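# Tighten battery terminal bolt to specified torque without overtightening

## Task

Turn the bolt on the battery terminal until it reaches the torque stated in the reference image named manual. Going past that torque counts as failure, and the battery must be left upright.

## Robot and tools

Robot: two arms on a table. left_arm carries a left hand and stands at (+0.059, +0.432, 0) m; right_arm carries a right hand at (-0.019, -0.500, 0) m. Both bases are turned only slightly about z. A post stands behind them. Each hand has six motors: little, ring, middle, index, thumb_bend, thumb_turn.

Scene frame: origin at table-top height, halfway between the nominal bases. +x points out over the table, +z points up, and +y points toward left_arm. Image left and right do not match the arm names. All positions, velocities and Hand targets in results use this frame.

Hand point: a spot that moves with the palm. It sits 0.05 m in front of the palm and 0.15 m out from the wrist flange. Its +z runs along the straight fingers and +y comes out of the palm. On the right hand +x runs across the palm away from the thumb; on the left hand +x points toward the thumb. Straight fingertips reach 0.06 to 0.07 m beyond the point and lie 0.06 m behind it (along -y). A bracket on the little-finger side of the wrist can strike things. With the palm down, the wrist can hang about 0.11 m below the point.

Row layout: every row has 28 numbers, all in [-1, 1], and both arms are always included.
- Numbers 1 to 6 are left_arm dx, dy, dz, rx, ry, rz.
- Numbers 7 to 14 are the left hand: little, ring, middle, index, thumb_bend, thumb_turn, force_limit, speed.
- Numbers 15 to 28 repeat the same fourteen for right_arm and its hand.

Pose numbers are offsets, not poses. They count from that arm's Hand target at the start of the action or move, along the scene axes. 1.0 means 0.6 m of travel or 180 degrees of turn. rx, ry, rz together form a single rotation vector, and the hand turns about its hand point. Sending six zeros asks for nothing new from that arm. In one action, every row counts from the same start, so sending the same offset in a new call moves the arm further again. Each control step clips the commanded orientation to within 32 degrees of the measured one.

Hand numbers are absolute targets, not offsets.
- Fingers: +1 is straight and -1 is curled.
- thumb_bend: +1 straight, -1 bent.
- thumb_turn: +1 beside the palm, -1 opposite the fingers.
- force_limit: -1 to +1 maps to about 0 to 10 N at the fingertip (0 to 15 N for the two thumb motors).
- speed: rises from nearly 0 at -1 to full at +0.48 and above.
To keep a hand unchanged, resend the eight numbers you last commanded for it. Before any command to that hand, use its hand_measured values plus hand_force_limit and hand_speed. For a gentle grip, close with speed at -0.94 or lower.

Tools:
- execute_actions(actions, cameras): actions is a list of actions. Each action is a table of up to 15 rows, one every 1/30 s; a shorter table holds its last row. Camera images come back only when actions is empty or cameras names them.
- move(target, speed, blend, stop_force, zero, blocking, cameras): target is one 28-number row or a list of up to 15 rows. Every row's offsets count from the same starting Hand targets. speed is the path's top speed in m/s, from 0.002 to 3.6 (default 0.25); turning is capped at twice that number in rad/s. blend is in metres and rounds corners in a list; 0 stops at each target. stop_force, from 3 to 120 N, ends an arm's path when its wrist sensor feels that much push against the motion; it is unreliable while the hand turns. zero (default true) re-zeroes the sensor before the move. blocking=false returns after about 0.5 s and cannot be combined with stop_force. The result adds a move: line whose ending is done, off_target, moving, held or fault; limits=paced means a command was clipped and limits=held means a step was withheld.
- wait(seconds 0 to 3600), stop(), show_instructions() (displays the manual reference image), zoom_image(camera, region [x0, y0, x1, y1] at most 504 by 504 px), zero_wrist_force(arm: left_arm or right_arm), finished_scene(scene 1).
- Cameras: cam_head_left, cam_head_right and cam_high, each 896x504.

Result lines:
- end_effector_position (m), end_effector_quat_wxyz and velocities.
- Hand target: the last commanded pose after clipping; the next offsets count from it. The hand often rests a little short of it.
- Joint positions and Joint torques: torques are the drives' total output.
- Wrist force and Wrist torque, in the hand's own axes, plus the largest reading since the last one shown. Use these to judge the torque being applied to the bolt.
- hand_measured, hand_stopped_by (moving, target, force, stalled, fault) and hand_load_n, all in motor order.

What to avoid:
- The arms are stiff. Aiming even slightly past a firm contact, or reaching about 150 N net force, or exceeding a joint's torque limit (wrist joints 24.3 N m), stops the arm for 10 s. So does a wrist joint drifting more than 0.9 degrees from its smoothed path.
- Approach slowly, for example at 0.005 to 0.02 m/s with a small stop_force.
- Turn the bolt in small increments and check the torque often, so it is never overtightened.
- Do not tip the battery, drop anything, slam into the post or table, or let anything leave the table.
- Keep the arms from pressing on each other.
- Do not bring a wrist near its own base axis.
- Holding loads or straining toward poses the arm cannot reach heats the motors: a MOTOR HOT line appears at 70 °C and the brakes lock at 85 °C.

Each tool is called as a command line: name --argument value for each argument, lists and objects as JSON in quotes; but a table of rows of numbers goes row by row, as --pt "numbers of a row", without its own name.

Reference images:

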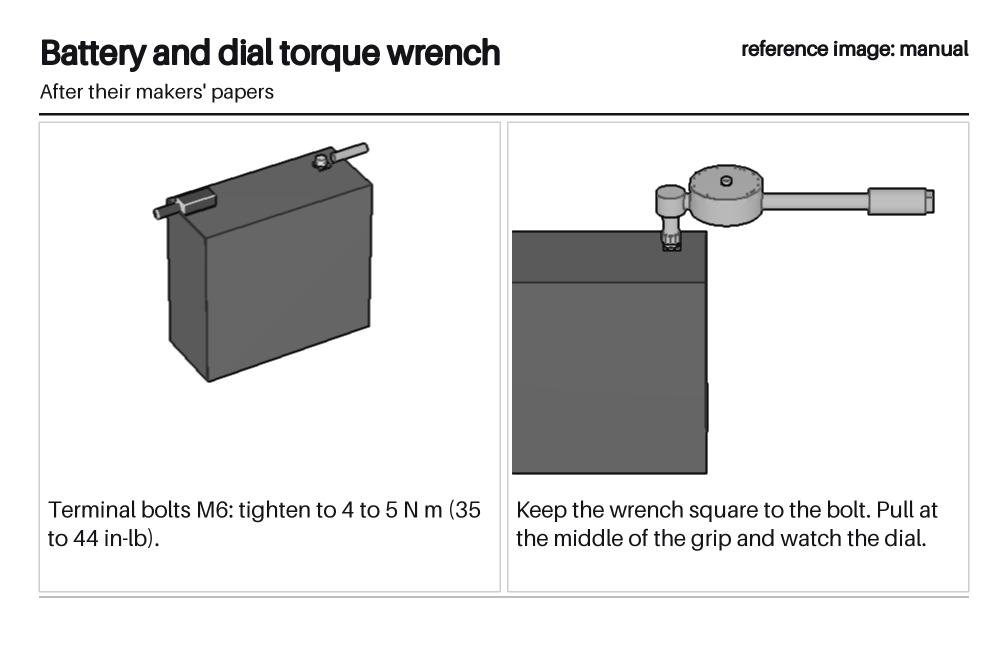

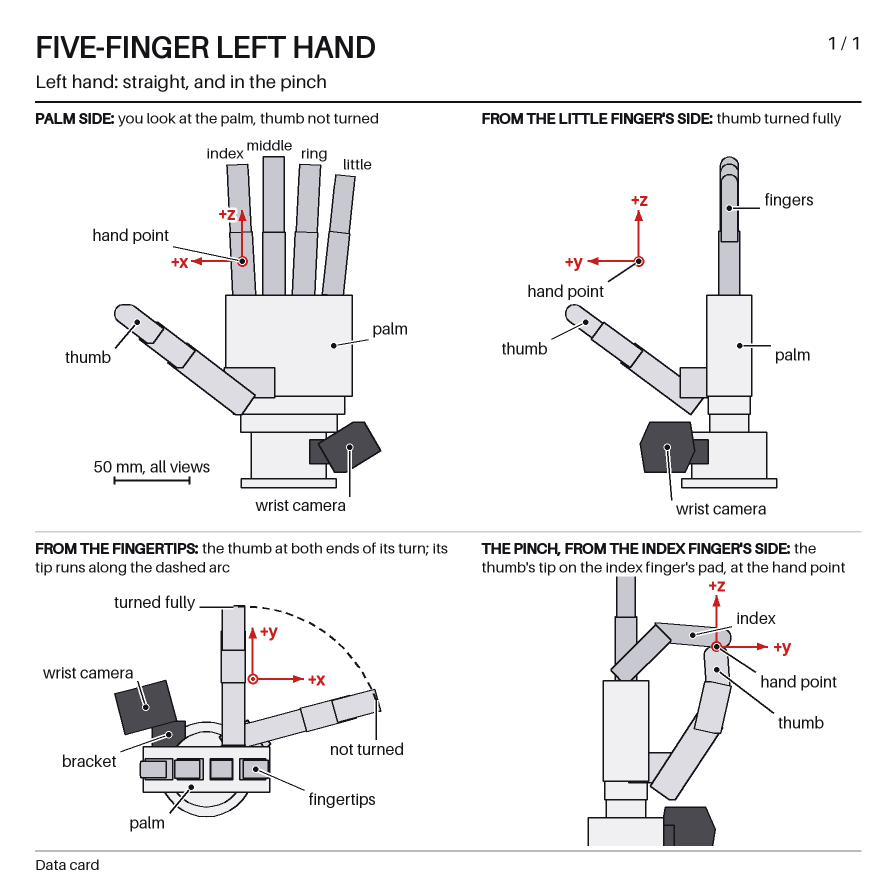

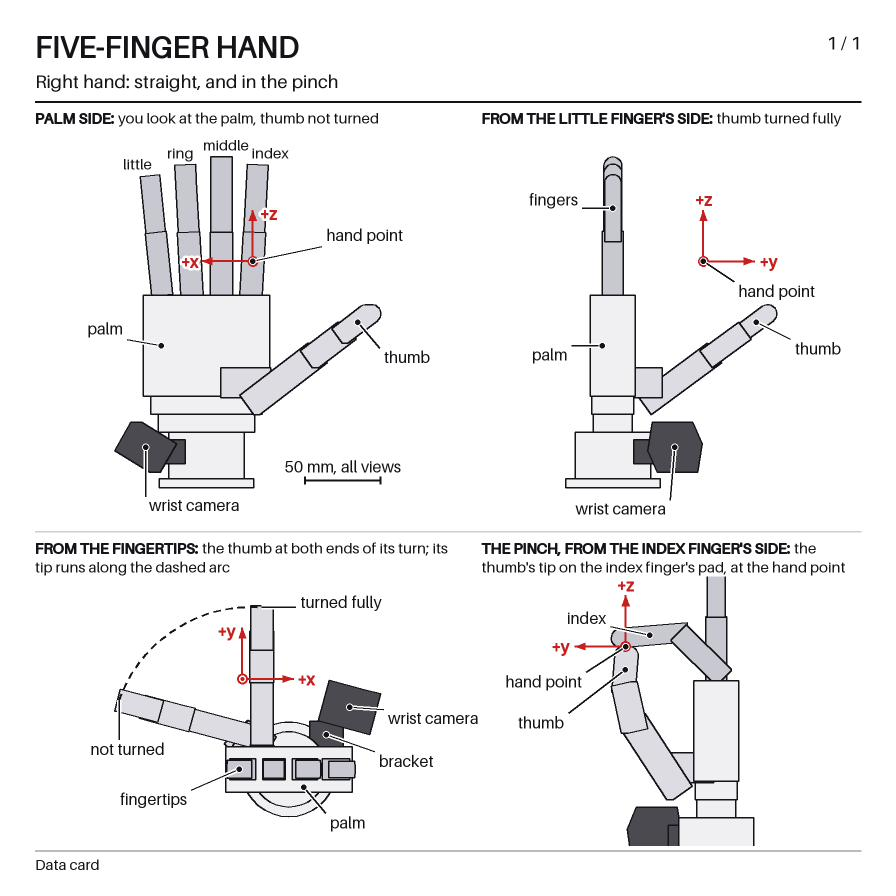

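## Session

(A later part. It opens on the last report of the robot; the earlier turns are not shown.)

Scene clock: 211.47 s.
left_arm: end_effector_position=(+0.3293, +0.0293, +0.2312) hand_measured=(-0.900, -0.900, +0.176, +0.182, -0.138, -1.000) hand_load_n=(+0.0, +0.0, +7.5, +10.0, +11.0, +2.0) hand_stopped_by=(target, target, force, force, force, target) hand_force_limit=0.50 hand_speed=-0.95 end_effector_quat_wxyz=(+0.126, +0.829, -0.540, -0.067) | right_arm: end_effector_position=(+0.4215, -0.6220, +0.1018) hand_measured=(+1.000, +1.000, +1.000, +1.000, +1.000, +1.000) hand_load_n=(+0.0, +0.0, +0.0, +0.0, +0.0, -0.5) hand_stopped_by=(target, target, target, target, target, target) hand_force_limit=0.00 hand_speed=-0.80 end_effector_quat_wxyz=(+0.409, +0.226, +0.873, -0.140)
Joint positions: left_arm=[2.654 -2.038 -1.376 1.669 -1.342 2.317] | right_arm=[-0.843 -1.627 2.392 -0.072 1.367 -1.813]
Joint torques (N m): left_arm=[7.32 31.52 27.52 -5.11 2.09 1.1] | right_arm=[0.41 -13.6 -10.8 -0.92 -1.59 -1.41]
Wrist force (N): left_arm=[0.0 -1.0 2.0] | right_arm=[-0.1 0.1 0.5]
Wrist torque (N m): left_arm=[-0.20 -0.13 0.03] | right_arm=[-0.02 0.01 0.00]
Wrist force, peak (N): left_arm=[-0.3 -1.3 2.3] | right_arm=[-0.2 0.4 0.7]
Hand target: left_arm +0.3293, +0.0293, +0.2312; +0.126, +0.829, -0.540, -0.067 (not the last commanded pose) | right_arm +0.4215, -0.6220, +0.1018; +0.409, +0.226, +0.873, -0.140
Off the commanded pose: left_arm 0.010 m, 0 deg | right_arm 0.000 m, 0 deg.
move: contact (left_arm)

move --target '[0.0056,0.0030,0,0,0,0.0222,-0.9,-0.9,-0.5,-0.5,-0.7,-1,0.5,-0.95,0,0,0,0,0,0,1,1,1,1,1,1,0,-0.8]' --speed 0.05

move --target '[0,0,-0.0167,0,0,0,-0.9,-0.9,-0.5,-0.5,-0.7,-1,0.5,-0.95,0,0,0,0,0,0,1,1,1,1,1,1,0,-0.8]' --speed 0.01 --stop_force 3 --zero false

move --target '[0.0054,0.0033,0,0,0,0.0222,-0.9,-0.9,-0.5,-0.5,-0.7,-1,0.5,-0.95,0,0,0,0,0,0,1,1,1,1,1,1,0,-0.8]' --speed 0.05

move --target '[0,0,-0.0167,0,0,0,-0.9,-0.9,-0.5,-0.5,-0.7,-1,0.5,-0.95,0,0,0,0,0,0,1,1,1,1,1,1,0,-0.8]' --speed 0.01 --stop_force 3 --zero false --cameras '["all"]'

zoom_image --camera "cam_head_left" --region '[434, 355, 464, 385]'

zoom_image --camera "cam_head_right" --region '[412, 355, 442, 385]'

Scene clock: 213.47 s.
left_arm: end_effector_position=(+0.3326, +0.0311, +0.2312) hand_measured=(-0.900, -0.900, +0.176, +0.182, -0.138, -1.000) hand_load_n=(+0.0, +0.0, +7.5, +9.5, +11.0, +2.0) hand_stopped_by=(target, target, force, force, force, target) hand_force_limit=0.50 hand_speed=-0.95 end_effector_quat_wxyz=(+0.128, +0.847, -0.511, -0.063) | right_arm: end_effector_position=(+0.4215, -0.6220, +0.1018) hand_measured=(+1.000, +1.000, +1.000, +1.000, +1.000, +1.000) hand_load_n=(+0.0, +0.0, +0.0, +0.0, +0.0, +0.0) hand_stopped_by=(target, target, target, target, target, target) hand_force_limit=0.00 hand_speed=-0.80 end_effector_quat_wxyz=(+0.409, +0.226, +0.873, -0.140)
Joint positions: left_arm=[2.668 -2.02 -1.401 1.688 -1.333 2.261] | right_arm=[-0.843 -1.627 2.392 -0.072 1.367 -1.813]
Joint torques (N m): left_arm=[11.54 41.77 10.76 0.03 3.6 -1.51] | right_arm=[1.14 -15.16 -10.46 -1.15 -1.77 -1.38]
Wrist force (N): left_arm=[0.9 -0.2 2.0] | right_arm=[-0.2 0.2 0.5]
Wrist torque (N m): left_arm=[-0.13 -0.18 0.03] | right_arm=[0.00 0.02 0.00]
Wrist force, peak (N): left_arm=[-0.3 -1.1 2.3] | right_arm=[-0.1 0.3 0.8]
Hand target: left_arm +0.3326, +0.0311, +0.2312; +0.128, +0.848, -0.511, -0.063 | right_arm +0.4215, -0.6220, +0.1018; +0.409, +0.226, +0.873, -0.140
Off the commanded pose: left_arm 0.000 m, 0 deg | right_arm 0.000 m, 0 deg.
move: done

Scene clock: 214.00 s.
left_arm: end_effector_position=(+0.3326, +0.0311, +0.2312) hand_measured=(-0.900, -0.900, +0.176, +0.182, -0.138, -1.000) hand_load_n=(+0.0, +0.0, +7.0, +9.5, +11.0, +2.0) hand_stopped_by=(target, target, force, force, force, target) hand_force_limit=0.50 hand_speed=-0.95 end_effector_quat_wxyz=(+0.128, +0.848, -0.511, -0.063) | right_arm: end_effector_position=(+0.4215, -0.6220, +0.1018) hand_measured=(+1.000, +1.000, +1.000, +1.000, +1.000, +1.000) hand_load_n=(+0.5, +0.0, +0.0, +0.0, +0.0, +0.0) hand_stopped_by=(target, target, target, target, target, target) hand_force_limit=0.00 hand_speed=-0.80 end_effector_quat_wxyz=(+0.409, +0.226, +0.873, -0.140)
Joint positions: left_arm=[2.668 -2.02 -1.401 1.688 -1.333 2.261] | right_arm=[-0.843 -1.627 2.392 -0.072 1.367 -1.813]
Joint torques (N m): left_arm=[6.73 38.09 26.68 -4.7 2.88 1.19] | right_arm=[1.08 -14.2 -10.32 -0.75 -1.73 -1.42]
Wrist force (N): left_arm=[0.2 -0.1 1.9] | right_arm=[0.1 0.1 0.5]
Wrist torque (N m): left_arm=[-0.12 -0.10 -0.01] | right_arm=[-0.01 -0.01 0.01]
Wrist force, peak (N): left_arm=[0.2 -0.5 2.4] | right_arm=[-0.1 0.2 0.7]
Hand target: left_arm +0.3326, +0.0311, +0.2312; +0.128, +0.847, -0.511, -0.063 (not the last commanded pose) | right_arm +0.4215, -0.6220, +0.1018; +0.409, +0.226, +0.873, -0.140
Off the commanded pose: left_arm 0.010 m, 0 deg | right_arm 0.000 m, 0 deg.
move: contact (left_arm)

Scene clock: 215.13 s.
left_arm: end_effector_position=(+0.3358, +0.0330, +0.2312) hand_measured=(-0.900, -0.900, +0.176, +0.182, -0.138, -1.000) hand_load_n=(+0.0, +0.0, +7.5, +9.5, +11.0, +2.0) hand_stopped_by=(target, target, force, force, force, target) hand_force_limit=0.50 hand_speed=-0.95 end_effector_quat_wxyz=(+0.130, +0.865, -0.482, -0.059) | right_arm: end_effector_position=(+0.4215, -0.6220, +0.1018) hand_measured=(+1.000, +1.000, +1.000, +1.000, +1.000, +1.000) hand_load_n=(+0.0, +0.0, +0.0, +0.0, +0.0, +0.0) hand_stopped_by=(target, target, target, target, target, target) hand_force_limit=0.00 hand_speed=-0.80 end_effector_quat_wxyz=(+0.409, +0.226, +0.873, -0.140)
Joint positions: left_arm=[2.682 -2 -1.426 1.707 -1.324 2.205] | right_arm=[-0.843 -1.627 2.392 -0.072 1.367 -1.813]
Joint torques (N m): left_arm=[11.36 41.7 10.69 0.05 3.63 -1.27] | right_arm=[0.29 -14.39 -10.03 -0.9 -1.61 -1.34]
Wrist force (N): left_arm=[0.6 0.2 1.6] | right_arm=[-0.2 0.2 0.4]
Wrist torque (N m): left_arm=[-0.09 -0.16 0.01] | right_arm=[0.00 0.03 0.00]
Wrist force, peak (N): left_arm=[0.7 -0.1 2.6] | right_arm=[-0.1 0.4 0.6]
Hand target: left_arm +0.3359, +0.0331, +0.2312; +0.130, +0.865, -0.481, -0.058 | right_arm +0.4215, -0.6220, +0.1018; +0.409, +0.226, +0.873, -0.140
Off the commanded pose: left_arm 0.000 m, 0 deg | right_arm 0.000 m, 0 deg.
move: done

Scene clock: 216.17 s.
left_arm: end_effector_position=(+0.3358, +0.0330, +0.2312) hand_measured=(-0.900, -0.900, +0.176, +0.182, -0.138, -1.000) hand_load_n=(+0.0, +0.0, +7.5, +10.0, +10.5, +2.0) hand_stopped_by=(target, target, force, force, force, target) hand_force_limit=0.50 hand_speed=-0.95 end_effector_quat_wxyz=(+0.130, +0.865, -0.481, -0.058) | right_arm: end_effector_position=(+0.4215, -0.6220, +0.1018) hand_measured=(+1.000, +1.000, +1.000, +1.000, +1.000, +1.000) hand_load_n=(+0.0, +0.0, +0.0, +0.0, +0.0, +0.0) hand_stopped_by=(target, target, target, target, target, target) hand_force_limit=0.00 hand_speed=-0.80 end_effector_quat_wxyz=(+0.409, +0.226, +0.873, -0.140)
Joint positions: left_arm=[2.682 -2 -1.426 1.708 -1.324 2.205] | right_arm=[-0.843 -1.627 2.392 -0.072 1.367 -1.813]
Joint torques (N m): left_arm=[8.08 38.09 27.96 -5.05 3.27 0.88] | right_arm=[2.6 -15.51 -10.2 -1.08 -1.69 -1.32]
Wrist force (N): left_arm=[-0.5 -0.3 2.1] | right_arm=[-0.2 0.2 0.5]
Wrist torque (N m): left_arm=[-0.16 -0.08 -0.01] | right_arm=[0.01 0.03 -0.01]
Wrist force, peak (N): left_arm=[-0.4 -0.5 2.7] | right_arm=[-0.1 0.2 0.7]
Hand target: left_arm +0.3358, +0.0330, +0.2312; +0.130, +0.865, -0.481, -0.058 (not the last commanded pose) | right_arm +0.4215, -0.6220, +0.1018; +0.409, +0.226, +0.873, -0.140
Off the commanded pose: left_arm 0.010 m, 0 deg | right_arm 0.000 m, 0 deg.
move: contact (left_arm)

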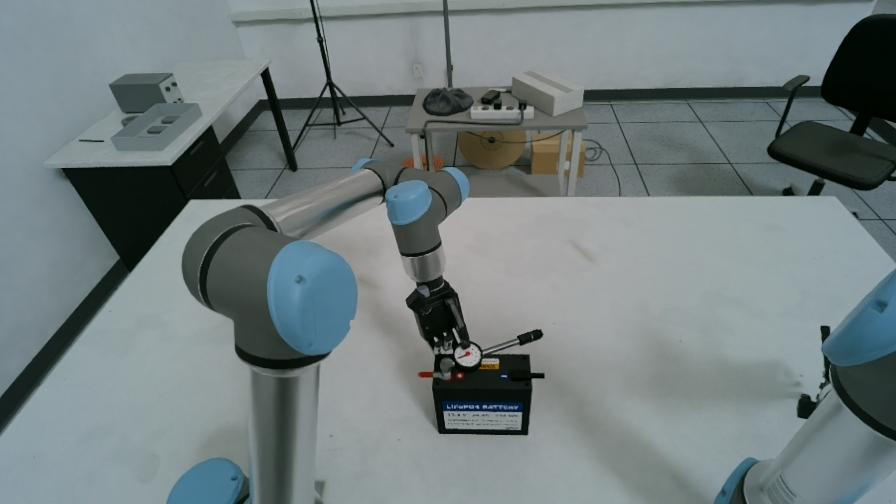

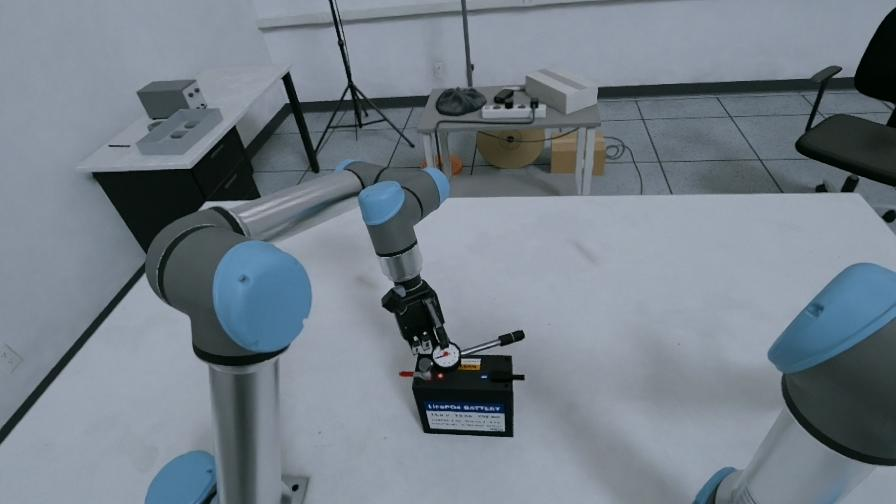

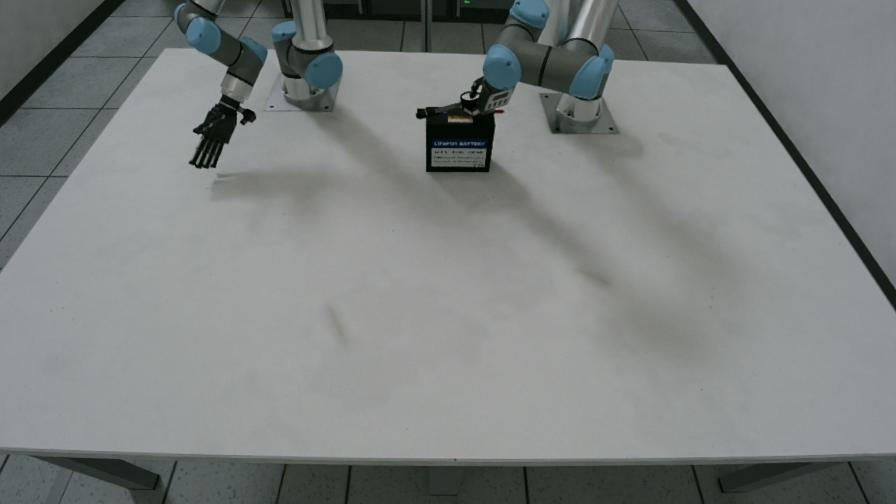

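Scaled by 16.800 from the camera's image (finer frame: 1280x720).

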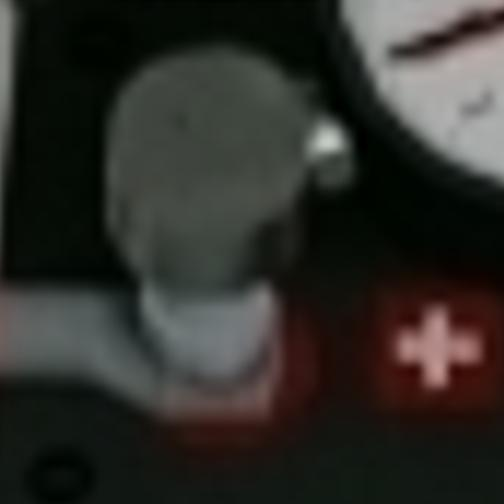

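Scaled by 16.800 from the camera's image (finer frame: 1280x720).

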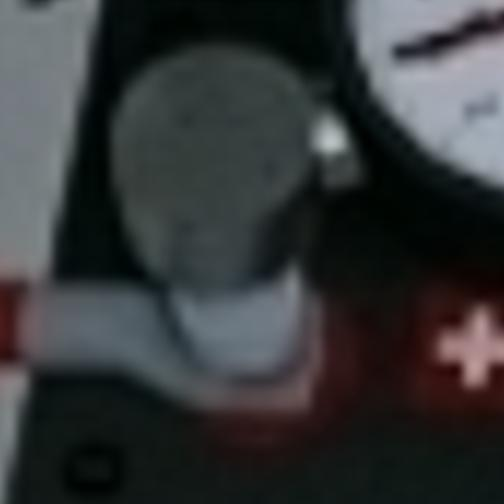

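zoom_image --camera "cam_head_left" --region '[450, 338, 486, 374]'

zoom_image --camera "cam_head_right" --region '[428, 338, 464, 374]'

zoom_image --camera "cam_high" --region '[410, 80, 500, 130]'

Scaled by 14.000 from the camera's image (finer frame: 1280x720).

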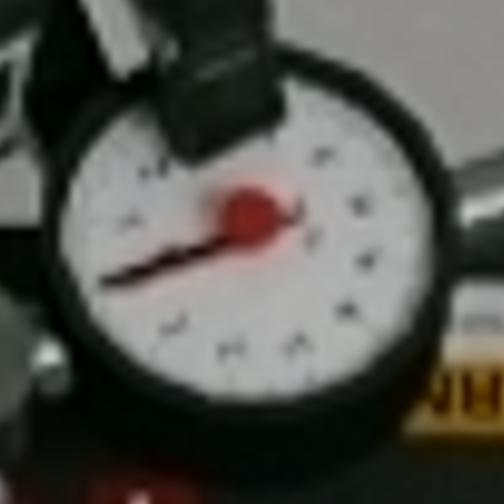

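Scaled by 14.000 from the camera's image (finer frame: 1280x720).

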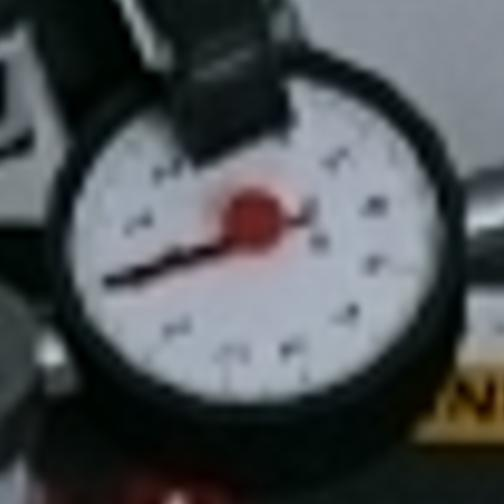

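Scaled by 5.600 from the camera's image (finer frame: 1280x720).

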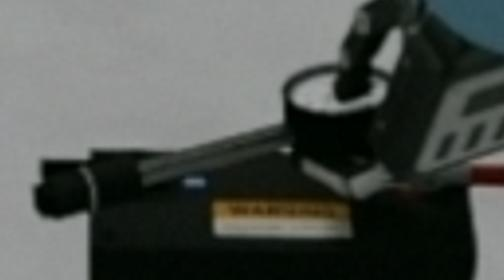

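move --target '[-0.0020,0.0046,0,0,0,0,-0.9,-0.9,-0.5,-0.5,-0.7,-1,0.5,-0.95,0,0,0,0,0,0,1,1,1,1,1,1,0,-0.8]' --speed 0.005 --stop_force 3

Scene clock: 219.27 s.
left_arm: end_effector_position=(+0.3346, +0.0358, +0.2312) hand_measured=(-0.900, -0.900, +0.176, +0.182, -0.138, -1.000) hand_load_n=(+0.5, +0.0, +6.5, +10.0, +11.5, +3.0) hand_stopped_by=(target, target, force, force, force, target) hand_force_limit=0.50 hand_speed=-0.95 end_effector_quat_wxyz=(+0.130, +0.865, -0.481, -0.058) | right_arm: end_effector_position=(+0.4215, -0.6220, +0.1018) hand_measured=(+1.000, +1.000, +1.000, +1.000, +1.000, +1.000) hand_load_n=(+0.0, +0.0, +0.0, +0.0, +0.0, +0.0) hand_stopped_by=(target, target, target, target, target, target) hand_force_limit=0.00 hand_speed=-0.80 end_effector_quat_wxyz=(+0.409, +0.226, +0.873, -0.140)
Joint positions: left_arm=[2.687 -1.994 -1.436 1.71 -1.325 2.21] | right_arm=[-0.843 -1.627 2.392 -0.072 1.367 -1.813]
Joint torques (N m): left_arm=[11.84 41.02 10.23 0.25 -1.13 1.64] | right_arm=[1.51 -14.48 -11.28 -0.87 -1.67 -1.37]
Wrist force (N): left_arm=[0.9 -0.2 -0.2] | right_arm=[0.1 0.3 0.4]
Wrist torque (N m): left_arm=[-0.08 -0.20 -0.10] | right_arm=[0.02 -0.02 0.02]
Wrist force, peak (N): left_arm=[2.5 1.4 0.4] | right_arm=[-0.2 0.1 0.8]
Hand target: left_arm +0.3346, +0.0358, +0.2312; +0.130, +0.865, -0.481, -0.058 | right_arm +0.4215, -0.6220, +0.1018; +0.409, +0.226, +0.873, -0.140
Off the commanded pose: left_arm 0.000 m, 0 deg | right_arm 0.000 m, 0 deg.
move: done

move --pt "0 0 0.0067 0 0 0 -0.9 -0.9 -0.5 -0.5 -0.7 -1 0.5 -0.95 0 0 0 0 0 0 1 1 1 1 1 1 0 -0.8" --pt "-0.0013 -0.0046 0.0067 0 0 0 -0.9 -0.9 -0.5 -0.5 -0.7 -1 0.5 -0.95 0 0 0 0 0 0 1 1 1 1 1 1 0 -0.8" --speed 0.03

move --target '[0,0,-0.0233,0,0,0,-0.9,-0.9,-0.5,-0.5,-0.7,-1,0.5,-0.95,0,0,0,0,0,0,1,1,1,1,1,1,0,-0.8]' --speed 0.01 --stop_force 3

Scene clock: 221.13 s.
left_arm: end_effector_position=(+0.3339, +0.0332, +0.2352) hand_measured=(-0.900, -0.900, +0.176, +0.182, -0.138, -1.000) hand_load_n=(+0.0, +0.0, +8.0, +8.5, +11.5, +0.5) hand_stopped_by=(target, target, force, force, force, target) hand_force_limit=0.50 hand_speed=-0.95 end_effector_quat_wxyz=(+0.130, +0.865, -0.481, -0.058) | right_arm: end_effector_position=(+0.4215, -0.6220, +0.1018) hand_measured=(+1.000, +1.000, +1.000, +1.000, +1.000, +1.000) hand_load_n=(+0.0, +0.0, +0.0, +0.0, +0.0, +0.0) hand_stopped_by=(target, target, target, target, target, target) hand_force_limit=0.00 hand_speed=-0.80 end_effector_quat_wxyz=(+0.409, +0.226, +0.873, -0.140)
Joint positions: left_arm=[2.681 -1.994 -1.425 1.7 -1.324 2.203] | right_arm=[-0.843 -1.627 2.392 -0.072 1.367 -1.813]
Joint torques (N m): left_arm=[-7.89 24.99 27.75 -5.76 4.29 -1.47] | right_arm=[-0.26 -16.29 -11.34 -0.91 -1.78 -1.17]
Wrist force (N): left_arm=[-0.2 -3.3 3.5] | right_arm=[-0.2 0.1 0.2]
Wrist torque (N m): left_arm=[-0.28 -0.03 0.15] | right_arm=[0.00 0.04 0.00]
Wrist force, peak (N): left_arm=[-0.2 -3.4 3.8] | right_arm=[-0.1 0.4 0.8]
Hand target: left_arm +0.3339, +0.0330, +0.2352; +0.130, +0.865, -0.481, -0.058 | right_arm +0.4215, -0.6220, +0.1018; +0.409, +0.226, +0.873, -0.140
Off the commanded pose: left_arm 0.000 m, 0 deg | right_arm 0.000 m, 0 deg.
move: done

Scene clock: 222.70 s.
left_arm: end_effector_position=(+0.3339, +0.0330, +0.2310) hand_measured=(-0.900, -0.900, +0.176, +0.182, -0.138, -1.000) hand_load_n=(+0.0, +0.0, +7.5, +9.5, +11.0, +1.5) hand_stopped_by=(target, target, force, force, force, target) hand_force_limit=0.50 hand_speed=-0.95 end_effector_quat_wxyz=(+0.130, +0.865, -0.481, -0.058) | right_arm: end_effector_position=(+0.4215, -0.6220, +0.1018) hand_measured=(+1.000, +1.000, +1.000, +1.000, +1.000, +1.000) hand_load_n=(+0.0, +0.0, +0.0, +0.0, +0.0, +0.0) hand_stopped_by=(target, target, target, target, target, target) hand_force_limit=0.00 hand_speed=-0.80 end_effector_quat_wxyz=(+0.409, +0.226, +0.873, -0.140)
Joint positions: left_arm=[2.68 -1.997 -1.431 1.71 -1.324 2.203] | right_arm=[-0.843 -1.627 2.392 -0.072 1.367 -1.813]
Joint torques (N m): left_arm=[-7.01 41.43 27.48 -5.26 -1.06 -0.92] | right_arm=[0.21 -15.01 -10.05 -1.05 -1.68 -1.17]
Wrist force (N): left_arm=[-0.5 -2.5 2.4] | right_arm=[0.2 0.3 0.4]
Wrist torque (N m): left_arm=[-0.24 -0.06 0.08] | right_arm=[0.02 -0.03 0.02]
Wrist force, peak (N): left_arm=[-0.2 -3.2 3.9] | right_arm=[-0.4 0.3 0.7]
Hand target: left_arm +0.3339, +0.0330, +0.2310; +0.130, +0.865, -0.481, -0.058 (not the last commanded pose) | right_arm +0.4215, -0.6220, +0.1018; +0.409, +0.226, +0.873, -0.140
Off the commanded pose: left_arm 0.010 m, 0 deg | right_arm 0.000 m, 0 deg.
move: contact (left_arm)

move --target '[0.0046,0.0037,0,0,0,0.0222,-0.9,-0.9,-0.5,-0.5,-0.7,-1,0.5,-0.95,0,0,0,0,0,0,1,1,1,1,1,1,0,-0.8]' --speed 0.05

move --target '[0,0,-0.0167,0,0,0,-0.9,-0.9,-0.5,-0.5,-0.7,-1,0.5,-0.95,0,0,0,0,0,0,1,1,1,1,1,1,0,-0.8]' --speed 0.01 --stop_force 3 --zero false

move --target '[0.0049,0.0041,0,0,0,0.0222,-0.9,-0.9,-0.5,-0.5,-0.7,-1,0.5,-0.95,0,0,0,0,0,0,1,1,1,1,1,1,0,-0.8]' --speed 0.05

move --target '[0,0,-0.0167,0,0,0,-0.9,-0.9,-0.5,-0.5,-0.7,-1,0.5,-0.95,0,0,0,0,0,0,1,1,1,1,1,1,0,-0.8]' --speed 0.01 --stop_force 3 --zero false

move --target '[0.0046,0.0044,0,0,0,0.0222,-0.9,-0.9,-0.5,-0.5,-0.7,-1,0.5,-0.95,0,0,0,0,0,0,1,1,1,1,1,1,0,-0.8]' --speed 0.05

move --target '[0,0,-0.0167,0,0,0,-0.9,-0.9,-0.5,-0.5,-0.7,-1,0.5,-0.95,0,0,0,0,0,0,1,1,1,1,1,1,0,-0.8]' --speed 0.01 --stop_force 3 --zero false

Scene clock: 224.43 s.
left_arm: end_effector_position=(+0.3366, +0.0352, +0.2310) hand_measured=(-0.900, -0.900, +0.176, +0.182, -0.138, -1.000) hand_load_n=(+0.0, +0.0, +7.0, +9.5, +11.0, +2.0) hand_stopped_by=(target, target, force, force, force, target) hand_force_limit=0.50 hand_speed=-0.95 end_effector_quat_wxyz=(+0.132, +0.881, -0.451, -0.054) | right_arm: end_effector_position=(+0.4215, -0.6220, +0.1018) hand_measured=(+1.000, +1.000, +1.000, +1.000, +1.000, +1.000) hand_load_n=(+0.0, +0.0, +0.0, +0.0, +0.0, +0.0) hand_stopped_by=(target, target, target, target, target, target) hand_force_limit=0.00 hand_speed=-0.80 end_effector_quat_wxyz=(+0.409, +0.226, +0.873, -0.140)
Joint positions: left_arm=[2.693 -1.976 -1.458 1.73 -1.316 2.146] | right_arm=[-0.843 -1.627 2.392 -0.072 1.367 -1.813]
Joint torques (N m): left_arm=[11.53 41.21 11.12 0.17 3.71 -1.35] | right_arm=[0.44 -15.17 -9.62 -1.2 -1.66 -1.29]
Wrist force (N): left_arm=[0.8 -0.8 1.0] | right_arm=[-0.3 0.2 0.4]
Wrist torque (N m): left_arm=[-0.11 -0.13 0.07] | right_arm=[0.00 0.03 -0.01]
Wrist force, peak (N): left_arm=[0.0 -2.6 2.3] | right_arm=[0.1 -0.1 0.8]
Hand target: left_arm +0.3366, +0.0353, +0.2310; +0.132, +0.881, -0.451, -0.054 | right_arm +0.4215, -0.6220, +0.1018; +0.409, +0.226, +0.873, -0.140
Off the commanded pose: left_arm 0.000 m, 0 deg | right_arm 0.000 m, 0 deg.
move: done

Scene clock: 224.97 s.
left_arm: end_effector_position=(+0.3366, +0.0353, +0.2310) hand_measured=(-0.900, -0.900, +0.176, +0.182, -0.138, -1.000) hand_load_n=(+0.0, +0.0, +7.0, +9.5, +11.5, +2.5) hand_stopped_by=(target, target, force, force, force, target) hand_force_limit=0.50 hand_speed=-0.95 end_effector_quat_wxyz=(+0.132, +0.881, -0.451, -0.054) | right_arm: end_effector_position=(+0.4215, -0.6220, +0.1018) hand_measured=(+1.000, +1.000, +1.000, +1.000, +1.000, +1.000) hand_load_n=(+0.0, +0.0, +0.0, +0.0, -0.5, +0.0) hand_stopped_by=(target, target, target, target, target, target) hand_force_limit=0.00 hand_speed=-0.80 end_effector_quat_wxyz=(+0.409, +0.226, +0.873, -0.140)
Joint positions: left_arm=[2.694 -1.976 -1.458 1.73 -1.316 2.146] | right_arm=[-0.843 -1.627 2.392 -0.072 1.367 -1.813]
Joint torques (N m): left_arm=[7.32 35.45 26.22 -4.82 2.73 1.31] | right_arm=[-0.43 -15.55 -10.64 -1.1 -1.79 -1.12]
Wrist force (N): left_arm=[0.5 -1.4 1.0] | right_arm=[-0.2 0.2 0.6]
Wrist torque (N m): left_arm=[-0.16 -0.12 0.07] | right_arm=[-0.01 0.01 0.00]
Wrist force, peak (N): left_arm=[0.5 -1.2 1.4] | right_arm=[-0.2 0.2 0.6]
Hand target: left_arm +0.3366, +0.0352, +0.2310; +0.132, +0.881, -0.451, -0.054 (not the last commanded pose) | right_arm +0.4215, -0.6220, +0.1018; +0.409, +0.226, +0.873, -0.140
Off the commanded pose: left_arm 0.010 m, 0 deg | right_arm 0.000 m, 0 deg.
move: contact (left_arm)

Scene clock: 226.13 s.
left_arm: end_effector_position=(+0.3395, +0.0377, +0.2310) hand_measured=(-0.900, -0.900, +0.176, +0.182, -0.138, -1.000) hand_load_n=(+0.0, +0.0, +7.0, +9.5, +11.5, +2.5) hand_stopped_by=(target, target, force, force, force, target) hand_force_limit=0.50 hand_speed=-0.95 end_effector_quat_wxyz=(+0.134, +0.896, -0.420, -0.049) | right_arm: end_effector_position=(+0.4215, -0.6220, +0.1018) hand_measured=(+1.000, +1.000, +1.000, +1.000, +1.000, +1.000) hand_load_n=(+0.0, +0.0, -0.5, +0.0, +0.0, +0.0) hand_stopped_by=(target, target, target, target, target, target) hand_force_limit=0.00 hand_speed=-0.80 end_effector_quat_wxyz=(+0.409, +0.226, +0.873, -0.140)
Joint positions: left_arm=[2.706 -1.955 -1.484 1.75 -1.309 2.088] | right_arm=[-0.843 -1.627 2.392 -0.072 1.367 -1.813]
Joint torques (N m): left_arm=[11.65 40.03 10.07 0.15 3.66 -1.46] | right_arm=[0 -15.25 -10.01 -1.15 -1.69 -1.23]
Wrist force (N): left_arm=[1.0 -0.4 0.6] | right_arm=[-0.1 0.2 0.4]
Wrist torque (N m): left_arm=[-0.10 -0.18 0.05] | right_arm=[0.01 0.02 0.00]
Wrist force, peak (N): left_arm=[0.2 -1.1 2.0] | right_arm=[0.0 0.2 0.8]
Hand target: left_arm +0.3395, +0.0377, +0.2310; +0.134, +0.896, -0.420, -0.049 | right_arm +0.4215, -0.6220, +0.1018; +0.409, +0.226, +0.873, -0.140
Off the commanded pose: left_arm 0.000 m, 0 deg | right_arm 0.000 m, 0 deg.
move: done

Scene clock: 226.67 s.
left_arm: end_effector_position=(+0.3395, +0.0377, +0.2310) hand_measured=(-0.900, -0.900, +0.176, +0.182, -0.138, -1.000) hand_load_n=(+0.5, +0.0, +7.0, +9.5, +11.0, +2.5) hand_stopped_by=(target, target, force, force, force, target) hand_force_limit=0.50 hand_speed=-0.95 end_effector_quat_wxyz=(+0.134, +0.896, -0.420, -0.049) | right_arm: end_effector_position=(+0.4215, -0.6220, +0.1018) hand_measured=(+1.000, +1.000, +1.000, +1.000, +1.000, +1.000) hand_load_n=(+0.0, +0.0, +0.0, +0.0, +0.0, +0.0) hand_stopped_by=(target, target, target, target, target, target) hand_force_limit=0.00 hand_speed=-0.80 end_effector_quat_wxyz=(+0.409, +0.226, +0.873, -0.140)
Joint positions: left_arm=[2.706 -1.955 -1.484 1.75 -1.309 2.088] | right_arm=[-0.843 -1.627 2.392 -0.072 1.367 -1.813]
Joint torques (N m): left_arm=[10.01 36.55 15.13 -1 3.39 0.75] | right_arm=[-0.06 -14.37 -9.98 -1.28 -1.54 -1.46]
Wrist force (N): left_arm=[0.9 -0.5 0.8] | right_arm=[-0.1 0.2 0.7]
Wrist torque (N m): left_arm=[-0.08 -0.18 0.04] | right_arm=[0.00 0.01 0.01]
Wrist force, peak (N): left_arm=[0.9 -0.5 1.1] | right_arm=[-0.1 0.2 0.7]
Hand target: left_arm +0.3395, +0.0377, +0.2310; +0.134, +0.896, -0.420, -0.049 (not the last commanded pose) | right_arm +0.4215, -0.6220, +0.1018; +0.409, +0.226, +0.873, -0.140
Off the commanded pose: left_arm 0.010 m, 0 deg | right_arm 0.000 m, 0 deg.
move: contact (left_arm)

Scene clock: 227.83 s.
left_arm: end_effector_position=(+0.3423, +0.0403, +0.2310) hand_measured=(-0.900, -0.900, +0.176, +0.182, -0.138, -1.000) hand_load_n=(+0.0, +0.0, +6.5, +9.5, +11.0, +2.5) hand_stopped_by=(target, target, force, force, force, target) hand_force_limit=0.50 hand_speed=-0.95 end_effector_quat_wxyz=(+0.136, +0.910, -0.389, -0.045) | right_arm: end_effector_position=(+0.4215, -0.6220, +0.1018) hand_measured=(+1.000, +1.000, +1.000, +1.000, +1.000, +1.000) hand_load_n=(+0.0, +0.0, +0.0, +0.0, +0.0, +0.0) hand_stopped_by=(target, target, target, target, target, target) hand_force_limit=0.00 hand_speed=-0.80 end_effector_quat_wxyz=(+0.409, +0.226, +0.873, -0.140)
Joint positions: left_arm=[2.719 -1.934 -1.509 1.77 -1.303 2.029] | right_arm=[-0.843 -1.627 2.392 -0.072 1.367 -1.813]
Joint torques (N m): left_arm=[11.27 39.67 10.59 0.36 3.57 -1.56] | right_arm=[0.11 -14.86 -10.89 -1.05 -2.08 -1.19]
Wrist force (N): left_arm=[0.6 -0.3 0.4] | right_arm=[0.0 0.0 0.7]
Wrist torque (N m): left_arm=[-0.10 -0.14 0.02] | right_arm=[-0.04 0.00 0.00]
Wrist force, peak (N): left_arm=[0.7 -0.7 1.5] | right_arm=[-0.3 0.2 0.7]
Hand target: left_arm +0.3423, +0.0403, +0.2310; +0.136, +0.910, -0.389, -0.045 | right_arm +0.4215, -0.6220, +0.1018; +0.409, +0.226, +0.873, -0.140
Off the commanded pose: left_arm 0.000 m, 0 deg | right_arm 0.000 m, 0 deg.
move: done

Scene clock: 228.37 s.
left_arm: end_effector_position=(+0.3423, +0.0403, +0.2310) hand_measured=(-0.900, -0.900, +0.176, +0.182, -0.138, -1.000) hand_load_n=(+0.0, +0.0, +6.5, +9.5, +11.0, +2.5) hand_stopped_by=(target, target, force, force, force, target) hand_force_limit=0.50 hand_speed=-0.95 end_effector_quat_wxyz=(+0.136, +0.910, -0.389, -0.045) | right_arm: end_effector_position=(+0.4215, -0.6220, +0.1018) hand_measured=(+1.000, +1.000, +1.000, +1.000, +1.000, +1.000) hand_load_n=(+0.0, +0.0, +0.0, +0.0, +0.0, +0.0) hand_stopped_by=(target, target, target, target, target, target) hand_force_limit=0.00 hand_speed=-0.80 end_effector_quat_wxyz=(+0.409, +0.226, +0.873, -0.140)
Joint positions: left_arm=[2.719 -1.934 -1.509 1.77 -1.303 2.029] | right_arm=[-0.843 -1.627 2.392 -0.072 1.367 -1.813]
Joint torques (N m): left_arm=[10.2 35.81 15.65 -0.95 3.37 0.8] | right_arm=[1.55 -16.27 -10.92 -1.17 -1.5 -0.97]
Wrist force (N): left_arm=[0.6 -0.4 0.9] | right_arm=[0.1 0.2 0.7]
Wrist torque (N m): left_arm=[-0.09 -0.14 0.02] | right_arm=[0.00 -0.02 0.01]
Wrist force, peak (N): left_arm=[0.8 -0.4 0.9] | right_arm=[-0.2 0.3 0.8]
Hand target: left_arm +0.3423, +0.0403, +0.2310; +0.136, +0.910, -0.389, -0.045 (not the last commanded pose) | right_arm +0.4215, -0.6220, +0.1018; +0.409, +0.226, +0.873, -0.140
Off the commanded pose: left_arm 0.010 m, 0 deg | right_arm 0.000 m, 0 deg.
move: contact (left_arm)

move --target '[0,0,0.01,0,0,0,-0.9,-0.9,-0.5,-0.5,-0.7,-1,0.5,-0.95,0,0,0,0,0,0,1,1,1,1,1,1,0,-0.8]' --speed 0.03 --cameras '["all"]'

zoom_image --camera "cam_head_left" --region '[410, 320, 500, 400]'

zoom_image --camera "cam_head_right" --region '[390, 320, 480, 400]'

zoom_image --camera "cam_high" --region '[440, 60, 530, 140]'

Scene clock: 230.53 s.
left_arm: end_effector_position=(+0.3423, +0.0403, +0.2369) hand_measured=(-0.900, -0.900, +0.176, +0.182, -0.138, -1.000) hand_load_n=(+0.0, +0.0, +8.0, +8.5, +11.5, +0.5) hand_stopped_by=(target, target, force, force, force, target) hand_force_limit=0.50 hand_speed=-0.95 end_effector_quat_wxyz=(+0.136, +0.910, -0.389, -0.045) end_effector_velocity=(-0.001, +0.000, +0.002) end_effector_angular_velocity=(+0.000, +0.001, -0.001) | right_arm: end_effector_position=(+0.4215, -0.6220, +0.1018) hand_measured=(+1.000, +1.000, +1.000, +1.000, +1.000, +1.000) hand_load_n=(+0.0, +0.0, +0.0, +0.0, +0.0, +0.0) hand_stopped_by=(target, target, target, target, target, target) hand_force_limit=0.00 hand_speed=-0.80 end_effector_quat_wxyz=(+0.409, +0.226, +0.873, -0.140)
Joint positions: left_arm=[2.719 -1.93 -1.499 1.756 -1.303 2.029] | right_arm=[-0.843 -1.627 2.392 -0.072 1.367 -1.813]
Joint velocities: left_arm=[-0.002 0.001 0.003 -0.005 0 0] | right_arm=[within noise]
Joint torques (N m): left_arm=[1.5 40.73 27.47 -5.46 2.48 0.76] | right_arm=[0.42 -14.94 -11.82 -1.04 -1.53 -1.2]
Wrist force (N): left_arm=[0.0 -3.5 4.0] | right_arm=[0.0 0.3 0.5]
Wrist torque (N m): left_arm=[-0.33 -0.05 0.15] | right_arm=[0.01 0.00 0.01]
Wrist force, peak (N): left_arm=[0.0 -3.5 4.0] | right_arm=[0.0 0.4 0.8]
Hand target: left_arm +0.3423, +0.0403, +0.2370; +0.136, +0.910, -0.389, -0.045 | right_arm +0.4215, -0.6220, +0.1018; +0.409, +0.226, +0.873, -0.140
Off the commanded pose: left_arm 0.000 m, 0 deg | right_arm 0.000 m, 0 deg.
move: done

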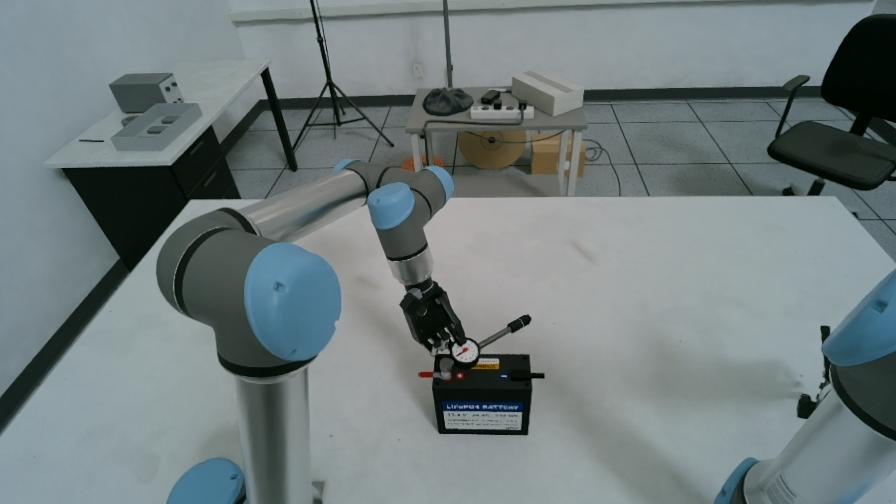

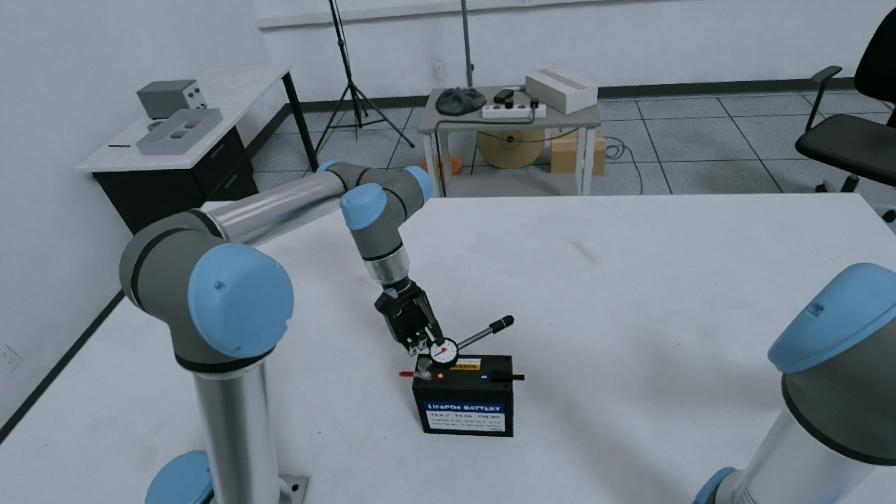

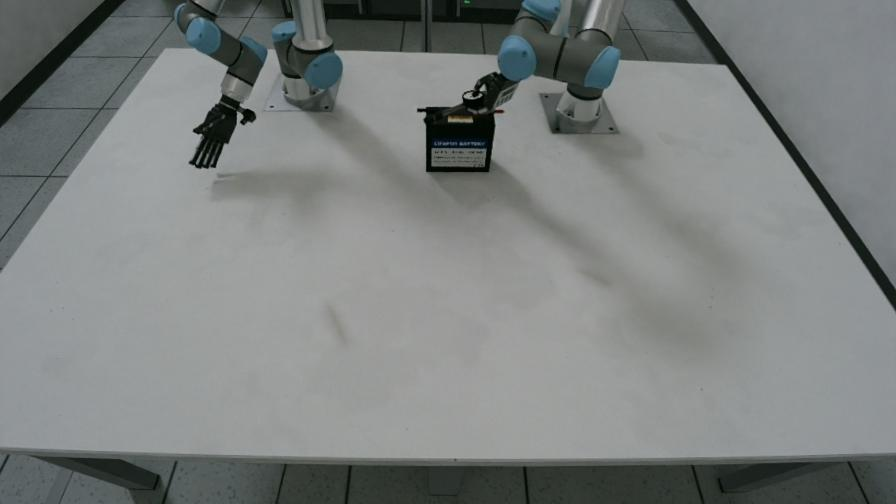

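Scaled by 5.600 from the camera's image (finer frame: 1280x720).

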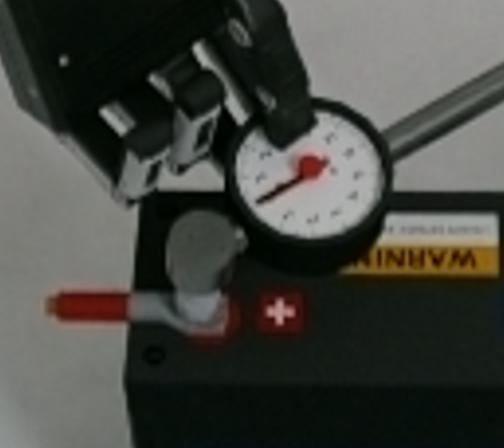

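Scaled by 5.600 from the camera's image (finer frame: 1280x720).

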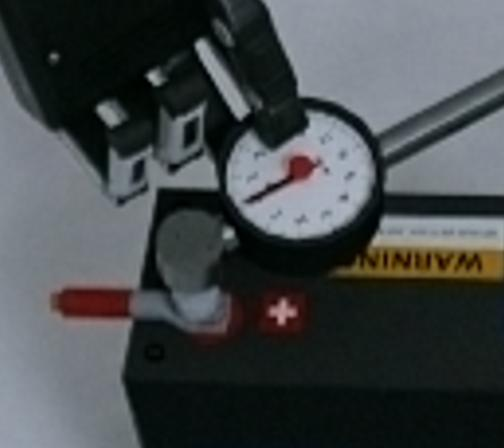

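Scaled by 5.600 from the camera's image (finer frame: 1280x720).

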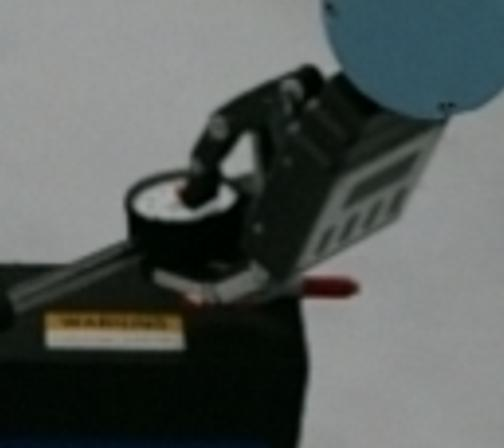

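zoom_image --camera "cam_head_left" --region '[431, 350, 463, 386]'

zoom_image --camera "cam_head_right" --region '[411, 350, 443, 386]'

Scaled by 14.000 from the camera's image (finer frame: 1280x720).

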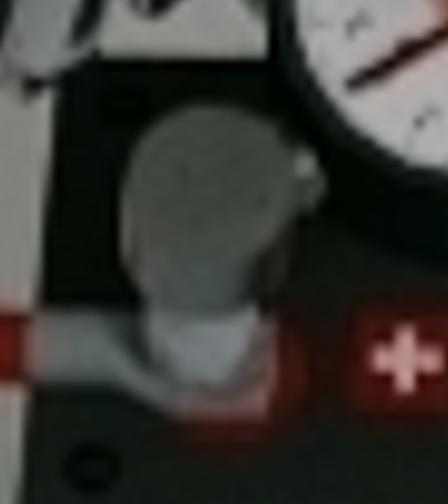

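Scaled by 14.000 from the camera's image (finer frame: 1280x720).

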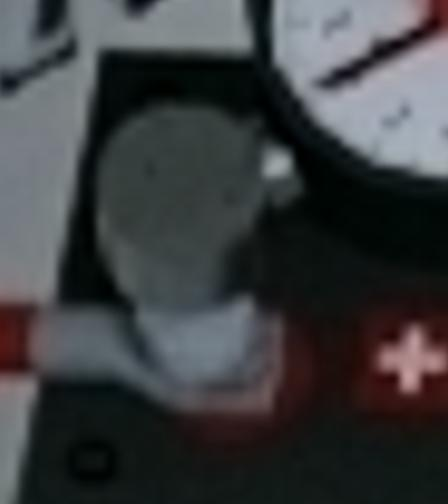

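move --target '[0,0,0.025,0,0,0,-0.9,-0.9,-0.5,-0.5,-0.7,-1,0.5,-0.95,0,0,0,0,0,0,1,1,1,1,1,1,0,-0.8]' --speed 0.05 --cameras '["all"]'

zoom_image --camera "cam_head_left" --region '[431, 340, 467, 386]'

zoom_image --camera "cam_head_right" --region '[411, 340, 447, 386]'

zoom_image --camera "cam_high" --region '[460, 85, 510, 125]'

Scene clock: 232.13 s.
left_arm: end_effector_position=(+0.3423, +0.0403, +0.2519) hand_measured=(-0.900, -0.900, +0.176, +0.182, -0.138, -1.000) hand_load_n=(+0.0, +0.0, +8.0, +8.5, +11.5, +0.5) hand_stopped_by=(target, target, force, force, force, target) hand_force_limit=0.50 hand_speed=-0.95 end_effector_quat_wxyz=(+0.136, +0.910, -0.389, -0.045) | right_arm: end_effector_position=(+0.4215, -0.6220, +0.1018) hand_measured=(+1.000, +1.000, +1.000, +1.000, +1.000, +1.000) hand_load_n=(+0.0, +0.0, +0.0, +0.0, -0.5, +0.0) hand_stopped_by=(target, target, target, target, target, target) hand_force_limit=0.00 hand_speed=-0.80 end_effector_quat_wxyz=(+0.409, +0.226, +0.873, -0.140)
Joint positions: left_arm=[2.719 -1.921 -1.473 1.72 -1.303 2.029] | right_arm=[-0.843 -1.627 2.392 -0.072 1.367 -1.813]
Joint torques (N m): left_arm=[-3.08 40.06 28.98 -5.4 3.7 -0.35] | right_arm=[0.42 -14.85 -11.16 -1.16 -1.61 -1.2]
Wrist force (N): left_arm=[0.0 -3.4 3.5] | right_arm=[-0.1 0.2 0.5]
Wrist torque (N m): left_arm=[-0.29 -0.06 0.16] | right_arm=[0.00 0.01 0.00]
Wrist force, peak (N): left_arm=[-0.2 -3.5 4.1] | right_arm=[-0.3 0.1 0.8]
Hand target: left_arm +0.3423, +0.0403, +0.2520; +0.136, +0.910, -0.389, -0.045 | right_arm +0.4215, -0.6220, +0.1018; +0.409, +0.226, +0.873, -0.140
Off the commanded pose: left_arm 0.000 m, 0 deg | right_arm 0.000 m, 0 deg.
move: done

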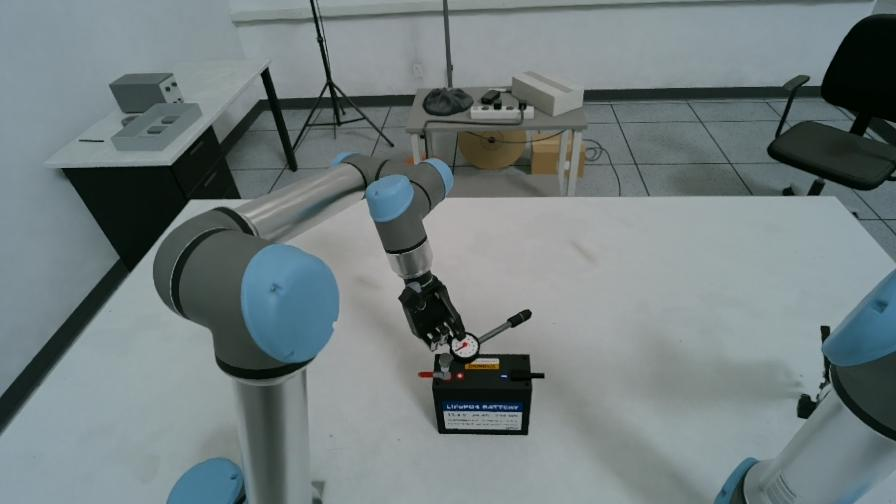

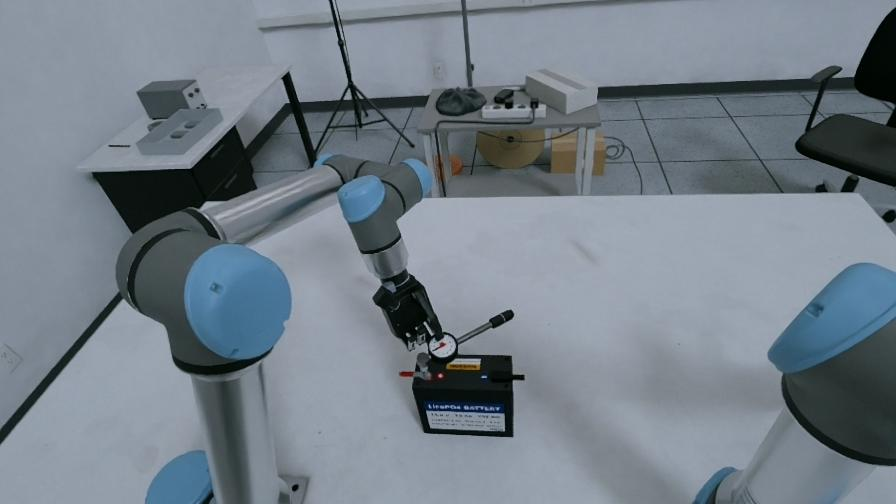

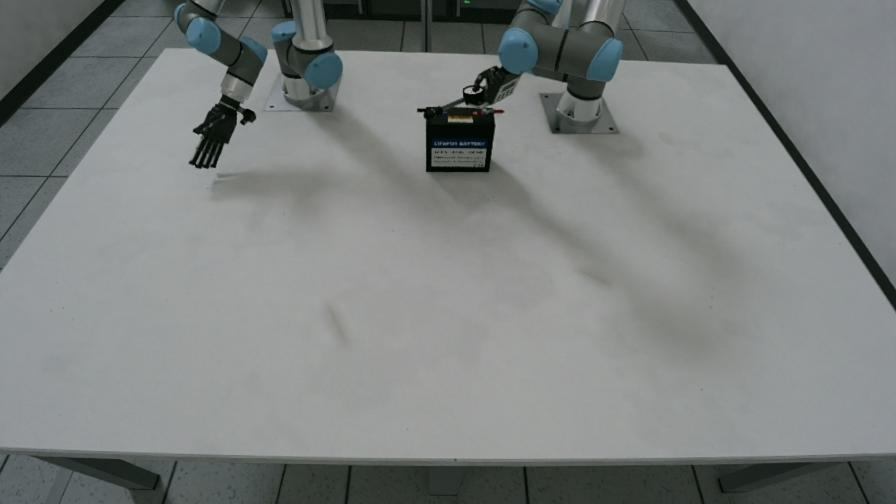

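Scaled by 10.957 from the camera's image (finer frame: 1280x720).

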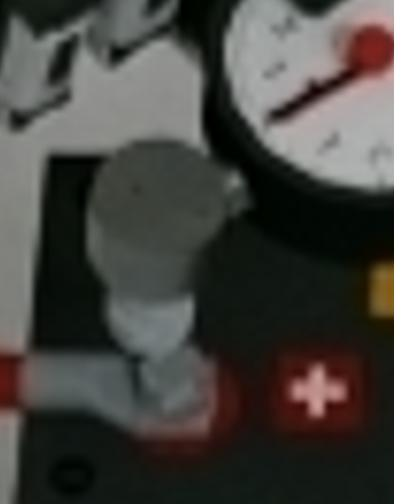

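Scaled by 10.957 from the camera's image (finer frame: 1280x720).

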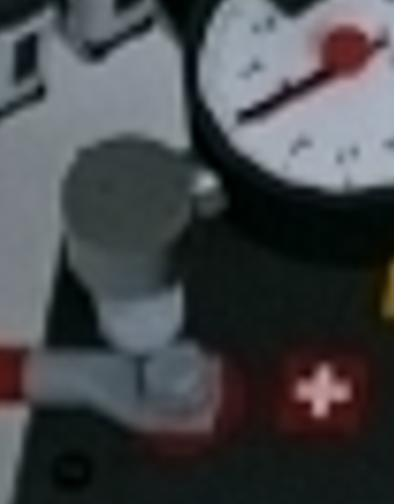

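Scaled by 10.080 from the camera's image (finer frame: 1280x720).

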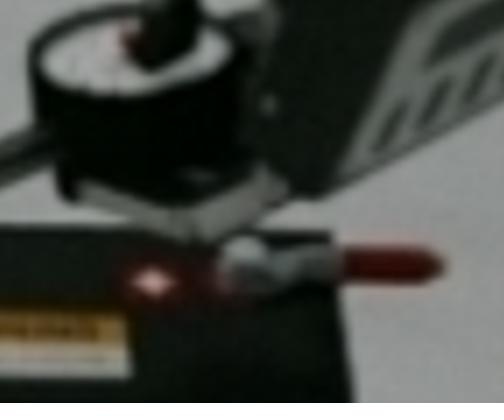

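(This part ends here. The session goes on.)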